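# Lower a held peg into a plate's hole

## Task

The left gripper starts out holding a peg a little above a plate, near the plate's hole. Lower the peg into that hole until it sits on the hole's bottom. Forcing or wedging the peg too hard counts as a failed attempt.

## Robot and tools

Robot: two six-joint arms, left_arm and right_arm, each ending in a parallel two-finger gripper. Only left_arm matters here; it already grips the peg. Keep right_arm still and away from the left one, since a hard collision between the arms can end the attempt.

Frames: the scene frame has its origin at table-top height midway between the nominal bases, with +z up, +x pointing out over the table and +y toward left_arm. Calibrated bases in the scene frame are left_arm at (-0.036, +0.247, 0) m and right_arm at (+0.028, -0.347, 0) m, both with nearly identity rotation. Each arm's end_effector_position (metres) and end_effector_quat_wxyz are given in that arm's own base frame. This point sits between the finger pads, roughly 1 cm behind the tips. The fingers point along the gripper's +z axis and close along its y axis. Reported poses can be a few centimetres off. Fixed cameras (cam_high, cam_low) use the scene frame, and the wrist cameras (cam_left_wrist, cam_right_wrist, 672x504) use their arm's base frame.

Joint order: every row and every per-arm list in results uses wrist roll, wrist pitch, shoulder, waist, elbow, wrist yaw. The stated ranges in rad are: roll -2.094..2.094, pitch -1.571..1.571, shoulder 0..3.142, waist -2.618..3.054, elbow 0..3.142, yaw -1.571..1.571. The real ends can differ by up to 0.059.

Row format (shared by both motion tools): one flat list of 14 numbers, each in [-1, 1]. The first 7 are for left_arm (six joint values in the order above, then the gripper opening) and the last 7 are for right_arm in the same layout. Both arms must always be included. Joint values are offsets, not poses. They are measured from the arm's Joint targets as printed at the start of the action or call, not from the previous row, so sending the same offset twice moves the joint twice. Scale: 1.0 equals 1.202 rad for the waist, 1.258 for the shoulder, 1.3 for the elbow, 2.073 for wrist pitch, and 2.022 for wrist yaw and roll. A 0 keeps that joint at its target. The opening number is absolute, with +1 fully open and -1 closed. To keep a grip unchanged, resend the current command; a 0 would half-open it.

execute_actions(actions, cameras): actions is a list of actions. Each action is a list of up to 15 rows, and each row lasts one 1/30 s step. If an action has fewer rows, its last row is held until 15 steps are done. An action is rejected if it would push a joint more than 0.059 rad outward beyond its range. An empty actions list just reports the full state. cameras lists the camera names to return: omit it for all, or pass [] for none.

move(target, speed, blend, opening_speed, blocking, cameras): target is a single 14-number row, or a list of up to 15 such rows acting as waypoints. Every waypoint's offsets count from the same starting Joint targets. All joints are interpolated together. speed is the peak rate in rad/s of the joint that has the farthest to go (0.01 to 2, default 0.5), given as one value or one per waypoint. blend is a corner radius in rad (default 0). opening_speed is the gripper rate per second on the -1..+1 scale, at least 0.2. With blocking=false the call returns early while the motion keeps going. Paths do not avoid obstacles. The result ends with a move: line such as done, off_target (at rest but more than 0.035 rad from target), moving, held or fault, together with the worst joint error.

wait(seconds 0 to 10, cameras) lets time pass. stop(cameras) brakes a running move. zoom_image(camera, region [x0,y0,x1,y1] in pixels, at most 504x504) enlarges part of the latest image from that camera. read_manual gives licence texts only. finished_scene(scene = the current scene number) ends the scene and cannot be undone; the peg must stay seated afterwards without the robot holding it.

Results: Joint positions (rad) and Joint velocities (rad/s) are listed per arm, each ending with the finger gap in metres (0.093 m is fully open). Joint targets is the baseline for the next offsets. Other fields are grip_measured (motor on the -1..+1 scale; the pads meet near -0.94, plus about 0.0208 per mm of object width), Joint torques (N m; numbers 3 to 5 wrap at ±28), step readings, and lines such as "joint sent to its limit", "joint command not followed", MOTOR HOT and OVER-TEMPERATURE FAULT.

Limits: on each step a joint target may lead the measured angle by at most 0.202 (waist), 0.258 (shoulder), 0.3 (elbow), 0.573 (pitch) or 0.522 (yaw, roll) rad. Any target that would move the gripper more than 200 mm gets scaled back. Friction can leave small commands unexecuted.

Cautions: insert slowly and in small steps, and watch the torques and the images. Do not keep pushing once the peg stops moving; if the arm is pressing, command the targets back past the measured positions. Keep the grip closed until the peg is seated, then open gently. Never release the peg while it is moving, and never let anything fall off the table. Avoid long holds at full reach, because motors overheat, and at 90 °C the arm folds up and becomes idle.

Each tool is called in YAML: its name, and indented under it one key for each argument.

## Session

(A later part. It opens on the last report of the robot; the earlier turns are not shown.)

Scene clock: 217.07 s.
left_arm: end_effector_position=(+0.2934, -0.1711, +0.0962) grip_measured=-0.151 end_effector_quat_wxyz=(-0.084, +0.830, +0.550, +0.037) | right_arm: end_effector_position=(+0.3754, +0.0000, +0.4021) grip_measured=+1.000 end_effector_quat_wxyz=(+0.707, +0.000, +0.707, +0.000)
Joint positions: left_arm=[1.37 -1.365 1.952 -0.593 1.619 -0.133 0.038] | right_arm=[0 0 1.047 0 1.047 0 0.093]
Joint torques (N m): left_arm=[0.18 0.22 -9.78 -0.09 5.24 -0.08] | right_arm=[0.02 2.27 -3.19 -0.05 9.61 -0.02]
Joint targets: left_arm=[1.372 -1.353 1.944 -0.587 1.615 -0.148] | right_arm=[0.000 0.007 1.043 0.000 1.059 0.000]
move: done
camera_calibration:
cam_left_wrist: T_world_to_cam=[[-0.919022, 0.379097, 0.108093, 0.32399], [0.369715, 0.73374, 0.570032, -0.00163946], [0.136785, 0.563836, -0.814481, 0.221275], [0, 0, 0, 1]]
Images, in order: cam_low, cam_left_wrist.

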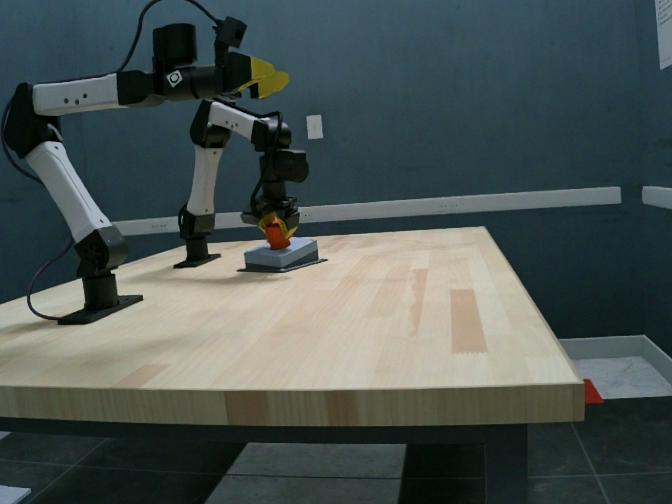

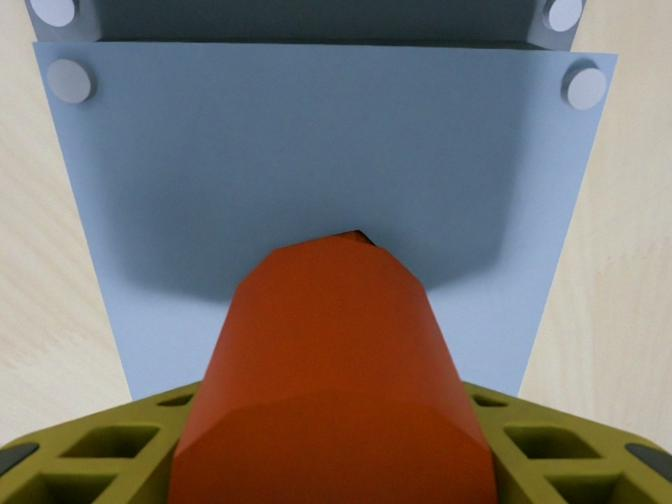

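move:
  target: [0,0.0085,0,0.002,-0.014,0,-0.921,0,0,0,0,0,0,1]
  speed: 0.03
  cameras: ["cam_low","cam_left_wrist"]

zoom_image:
  camera: "cam_left_wrist"
  region: [250, 140, 430, 280]

zoom_image:
  camera: "cam_low"
  region: [235, 195, 325, 275]

Scene clock: 219.50 s.
left_arm: end_effector_position=(+0.2933, -0.1704, +0.0920) grip_measured=-0.151 end_effector_quat_wxyz=(-0.084, +0.831, +0.549, +0.037) | right_arm: end_effector_position=(+0.3754, +0.0000, +0.4021) grip_measured=+1.000 end_effector_quat_wxyz=(+0.707, +0.000, +0.707, +0.000)
Joint positions: left_arm=[1.374 -1.348 1.952 -0.592 1.602 -0.133 0.038] | right_arm=[0 0 1.047 0 1.047 0 0.093]
Joint torques (N m): left_arm=[0.09 0.19 -9.2 -0.03 5.09 -0.11] | right_arm=[0.03 2.32 -2.92 -0.24 9.81 -0.02]
Joint targets: left_arm=[1.372 -1.335 1.944 -0.585 1.596 -0.148] | right_arm=[0.000 0.007 1.043 0.000 1.059 0.000]
move: done
camera_calibration:
cam_left_wrist: T_world_to_cam=[[-0.917965, 0.381524, 0.108531, 0.32417], [0.371846, 0.732445, 0.570311, -0.000586056], [0.138094, 0.563882, -0.814228, 0.217087], [0, 0, 0, 1]]
Images, in order: cam_low, cam_left_wrist.

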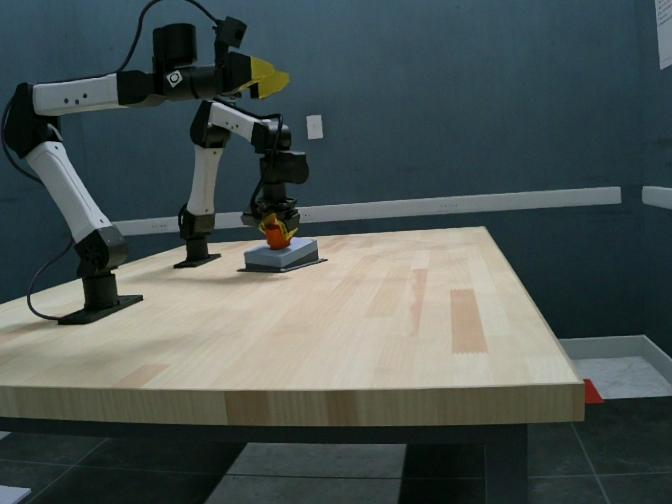

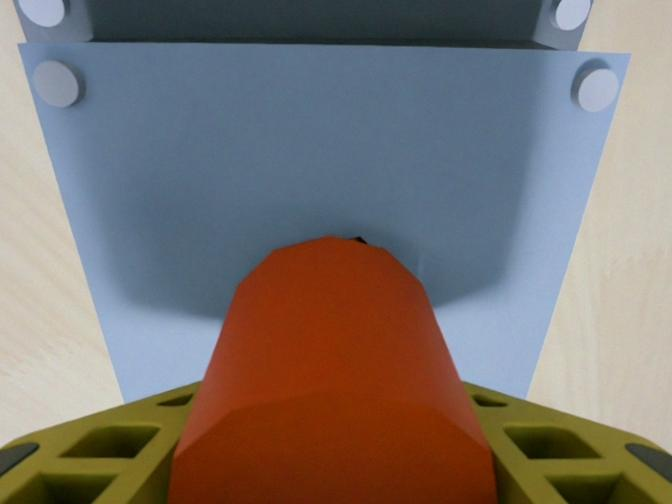

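Scaled by 2.800 from the camera's 672x504 image, which has a finer 960x720 frame.

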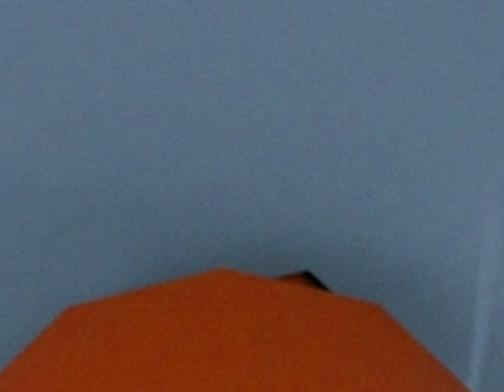

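Scaled by 5.600 from the camera's 672x504 image, which has a finer 960x720 frame.

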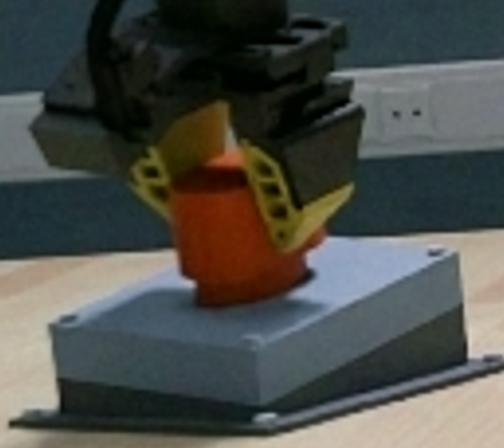

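move:
  target: [0,0.0065,0,0.001,-0.0105,0,-0.921,0,0,0,0,0,0,1]
  speed: 0.03
  cameras: ["cam_low","cam_left_wrist"]

zoom_image:
  camera: "cam_low"
  region: [235, 195, 325, 275]

Scene clock: 222.83 s.
left_arm: end_effector_position=(+0.2935, -0.1705, +0.0913) grip_measured=-0.151 end_effector_quat_wxyz=(-0.083, +0.831, +0.548, +0.038) | right_arm: end_effector_position=(+0.3754, +0.0000, +0.4021) grip_measured=+1.000 end_effector_quat_wxyz=(+0.707, +0.000, +0.707, +0.000)
Joint positions: left_arm=[1.374 -1.344 1.952 -0.592 1.6 -0.133 0.038] | right_arm=[0 0 1.047 0 1.047 0 0.093]
Joint torques (N m): left_arm=[0.13 0.3 -9.28 0.21 3.88 -0.14] | right_arm=[-0.02 2.26 -2.8 -0.14 9.7 0.02]
Joint targets: left_arm=[1.372 -1.321 1.944 -0.583 1.583 -0.148] | right_arm=[0.000 0.007 1.043 0.000 1.059 0.000]
move: done
camera_calibration:
cam_left_wrist: T_world_to_cam=[[-0.917917, 0.381939, 0.107475, 0.324593], [0.371619, 0.732677, 0.570162, -0.0000447108], [0.139023, 0.563301, -0.814472, 0.216204], [0, 0, 0, 1]]
Images, in order: cam_low, cam_left_wrist.

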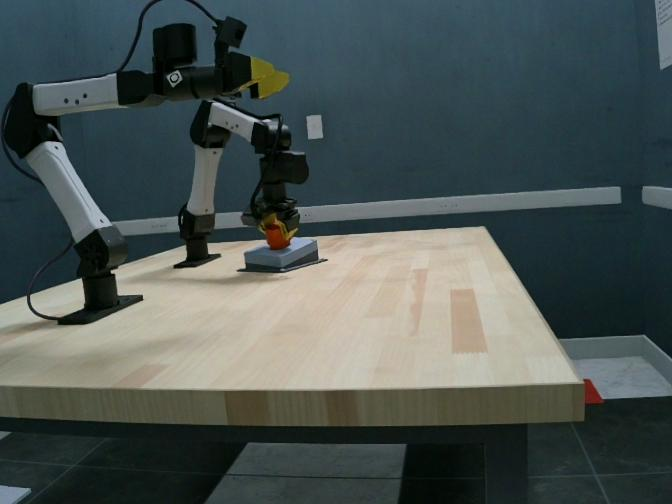

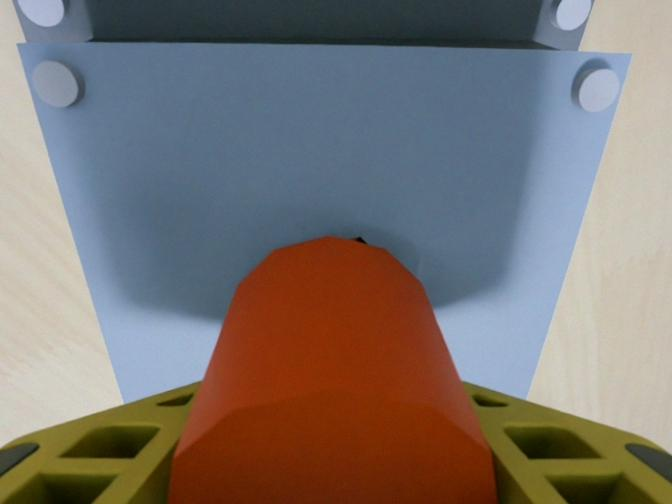

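Scaled by 5.600 from the camera's 672x504 image, which has a finer 960x720 frame.

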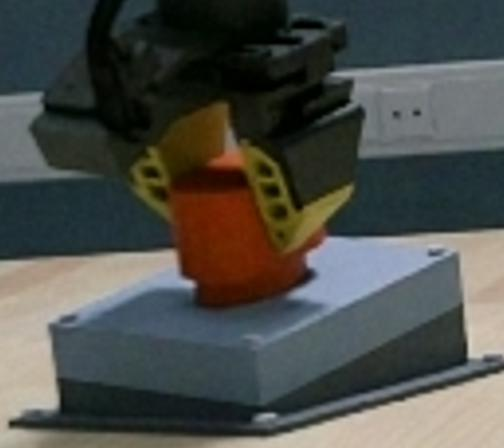

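move:
  target:
    - [0,-0.007,0.006,-0.004,0.009,0,-0.921,0,0,0,0,0,0,1]
    - [0,-0.007,0.006,-0.004,0.009,0,0.9,0,0,0,0,0,0,1]
  speed: 0.1
  opening_speed: 0.8
  cameras: ["cam_low","cam_left_wrist"]

zoom_image:
  camera: "cam_low"
  region: [235, 195, 325, 275]

Scene clock: 228.37 s.
left_arm: end_effector_position=(+0.2934, -0.1701, +0.0911) grip_measured=+0.897 end_effector_quat_wxyz=(-0.084, +0.831, +0.548, +0.038) | right_arm: end_effector_position=(+0.3754, +0.0000, +0.4021) grip_measured=+1.000 end_effector_quat_wxyz=(+0.707, +0.000, +0.707, +0.000)
Joint positions: left_arm=[1.374 -1.344 1.952 -0.592 1.598 -0.135 0.088] | right_arm=[0 0 1.047 0 1.047 0 0.093]
Joint torques (N m): left_arm=[0.14 0.17 -8.88 -0.47 5.18 -0.11] | right_arm=[-0.01 2.33 -3.1 -0.28 9.74 0.04]
Joint targets: left_arm=[1.372 -1.336 1.951 -0.588 1.594 -0.148] | right_arm=[0.000 0.007 1.043 0.000 1.059 0.000]
move: done
camera_calibration:
cam_left_wrist: T_world_to_cam=[[-0.917837, 0.381921, 0.10822, 0.32429], [0.371734, 0.731326, 0.571818, -0.000629329], [0.139245, 0.565065, -0.813211, 0.21592], [0, 0, 0, 1]]
Images, in order: cam_low, cam_left_wrist.

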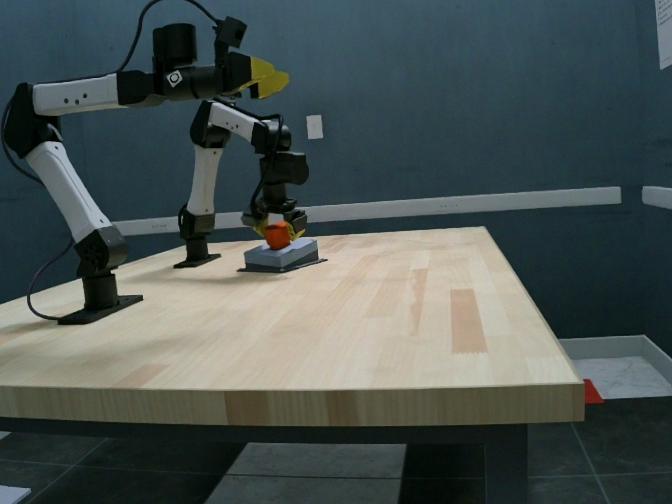

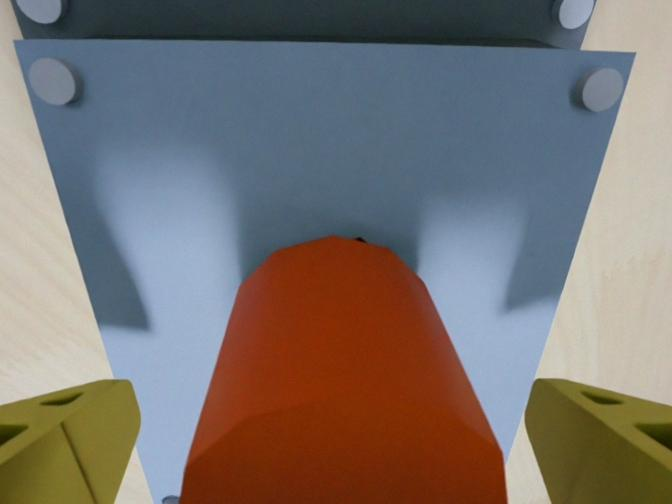

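Scaled by 5.600 from the camera's 672x504 image, which has a finer 960x720 frame.

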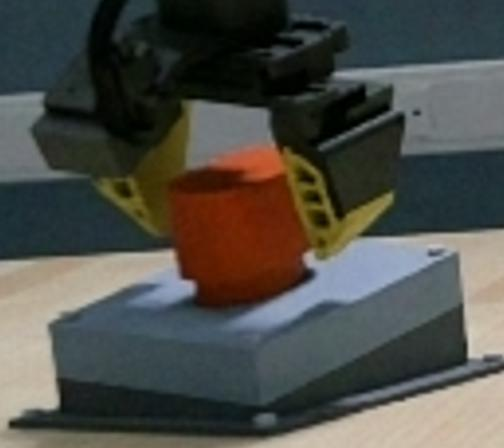

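move:
  target: [0,-0.097,0,-0.02,0.155,0,0.9,0,0,0,0,0,0,1]
  speed: 0.2
  cameras: ["cam_low","cam_left_wrist"]

zoom_image:
  camera: "cam_low"
  region: [235, 195, 325, 275]

Scene clock: 231.60 s.
left_arm: end_effector_position=(+0.2915, -0.1748, +0.1349) grip_measured=+0.897 end_effector_quat_wxyz=(-0.085, +0.835, +0.542, +0.039) | right_arm: end_effector_position=(+0.3754, +0.0000, +0.4021) grip_measured=+1.000 end_effector_quat_wxyz=(+0.707, +0.000, +0.707, +0.000)
Joint positions: left_arm=[1.374 -1.52 1.952 -0.607 1.772 -0.136 0.088] | right_arm=[0 0 1.047 0 1.047 0 0.093]
Joint torques (N m): left_arm=[0.1 -0.11 -8.95 -1.18 7.61 -0.11] | right_arm=[-0.02 2.3 -3.23 -0.23 9.73 0.01]
Joint targets: left_arm=[1.372 -1.537 1.951 -0.612 1.796 -0.148] | right_arm=[0.000 0.007 1.043 0.000 1.059 0.000]
move: done
camera_calibration:
cam_left_wrist: T_world_to_cam=[[-0.911887, 0.395425, 0.110005, 0.319934], [0.38338, 0.724896, 0.572316, -0.0261445], [0.146566, 0.564061, -0.812621, 0.252136], [0, 0, 0, 1]]
Images, in order: cam_low, cam_left_wrist.

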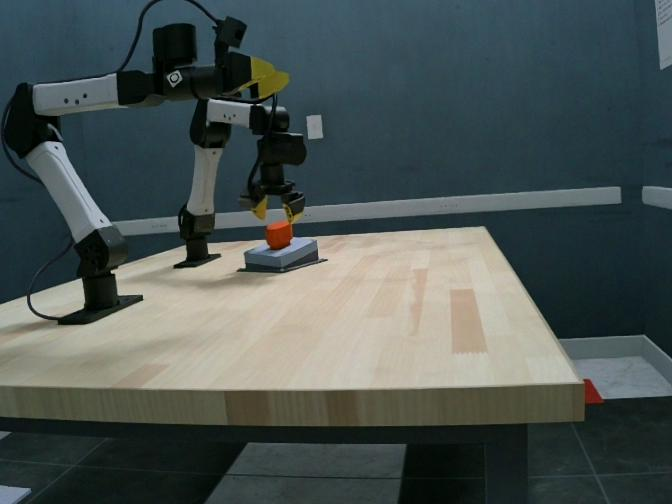

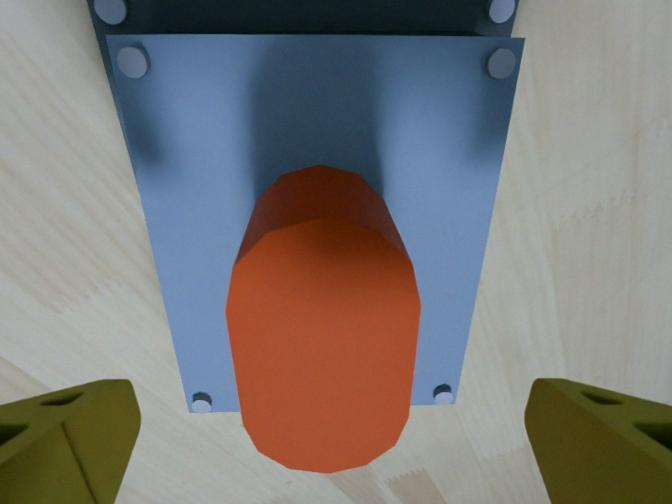

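Scaled by 5.600 from the camera's 672x504 image, which has a finer 960x720 frame.

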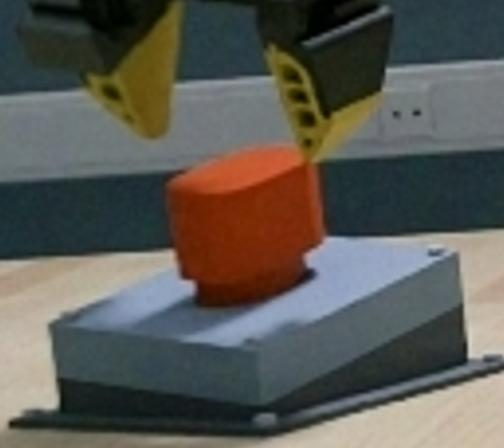

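Seated and free.

finished_scene:
  scene: 2

The scene is finished: the task was done.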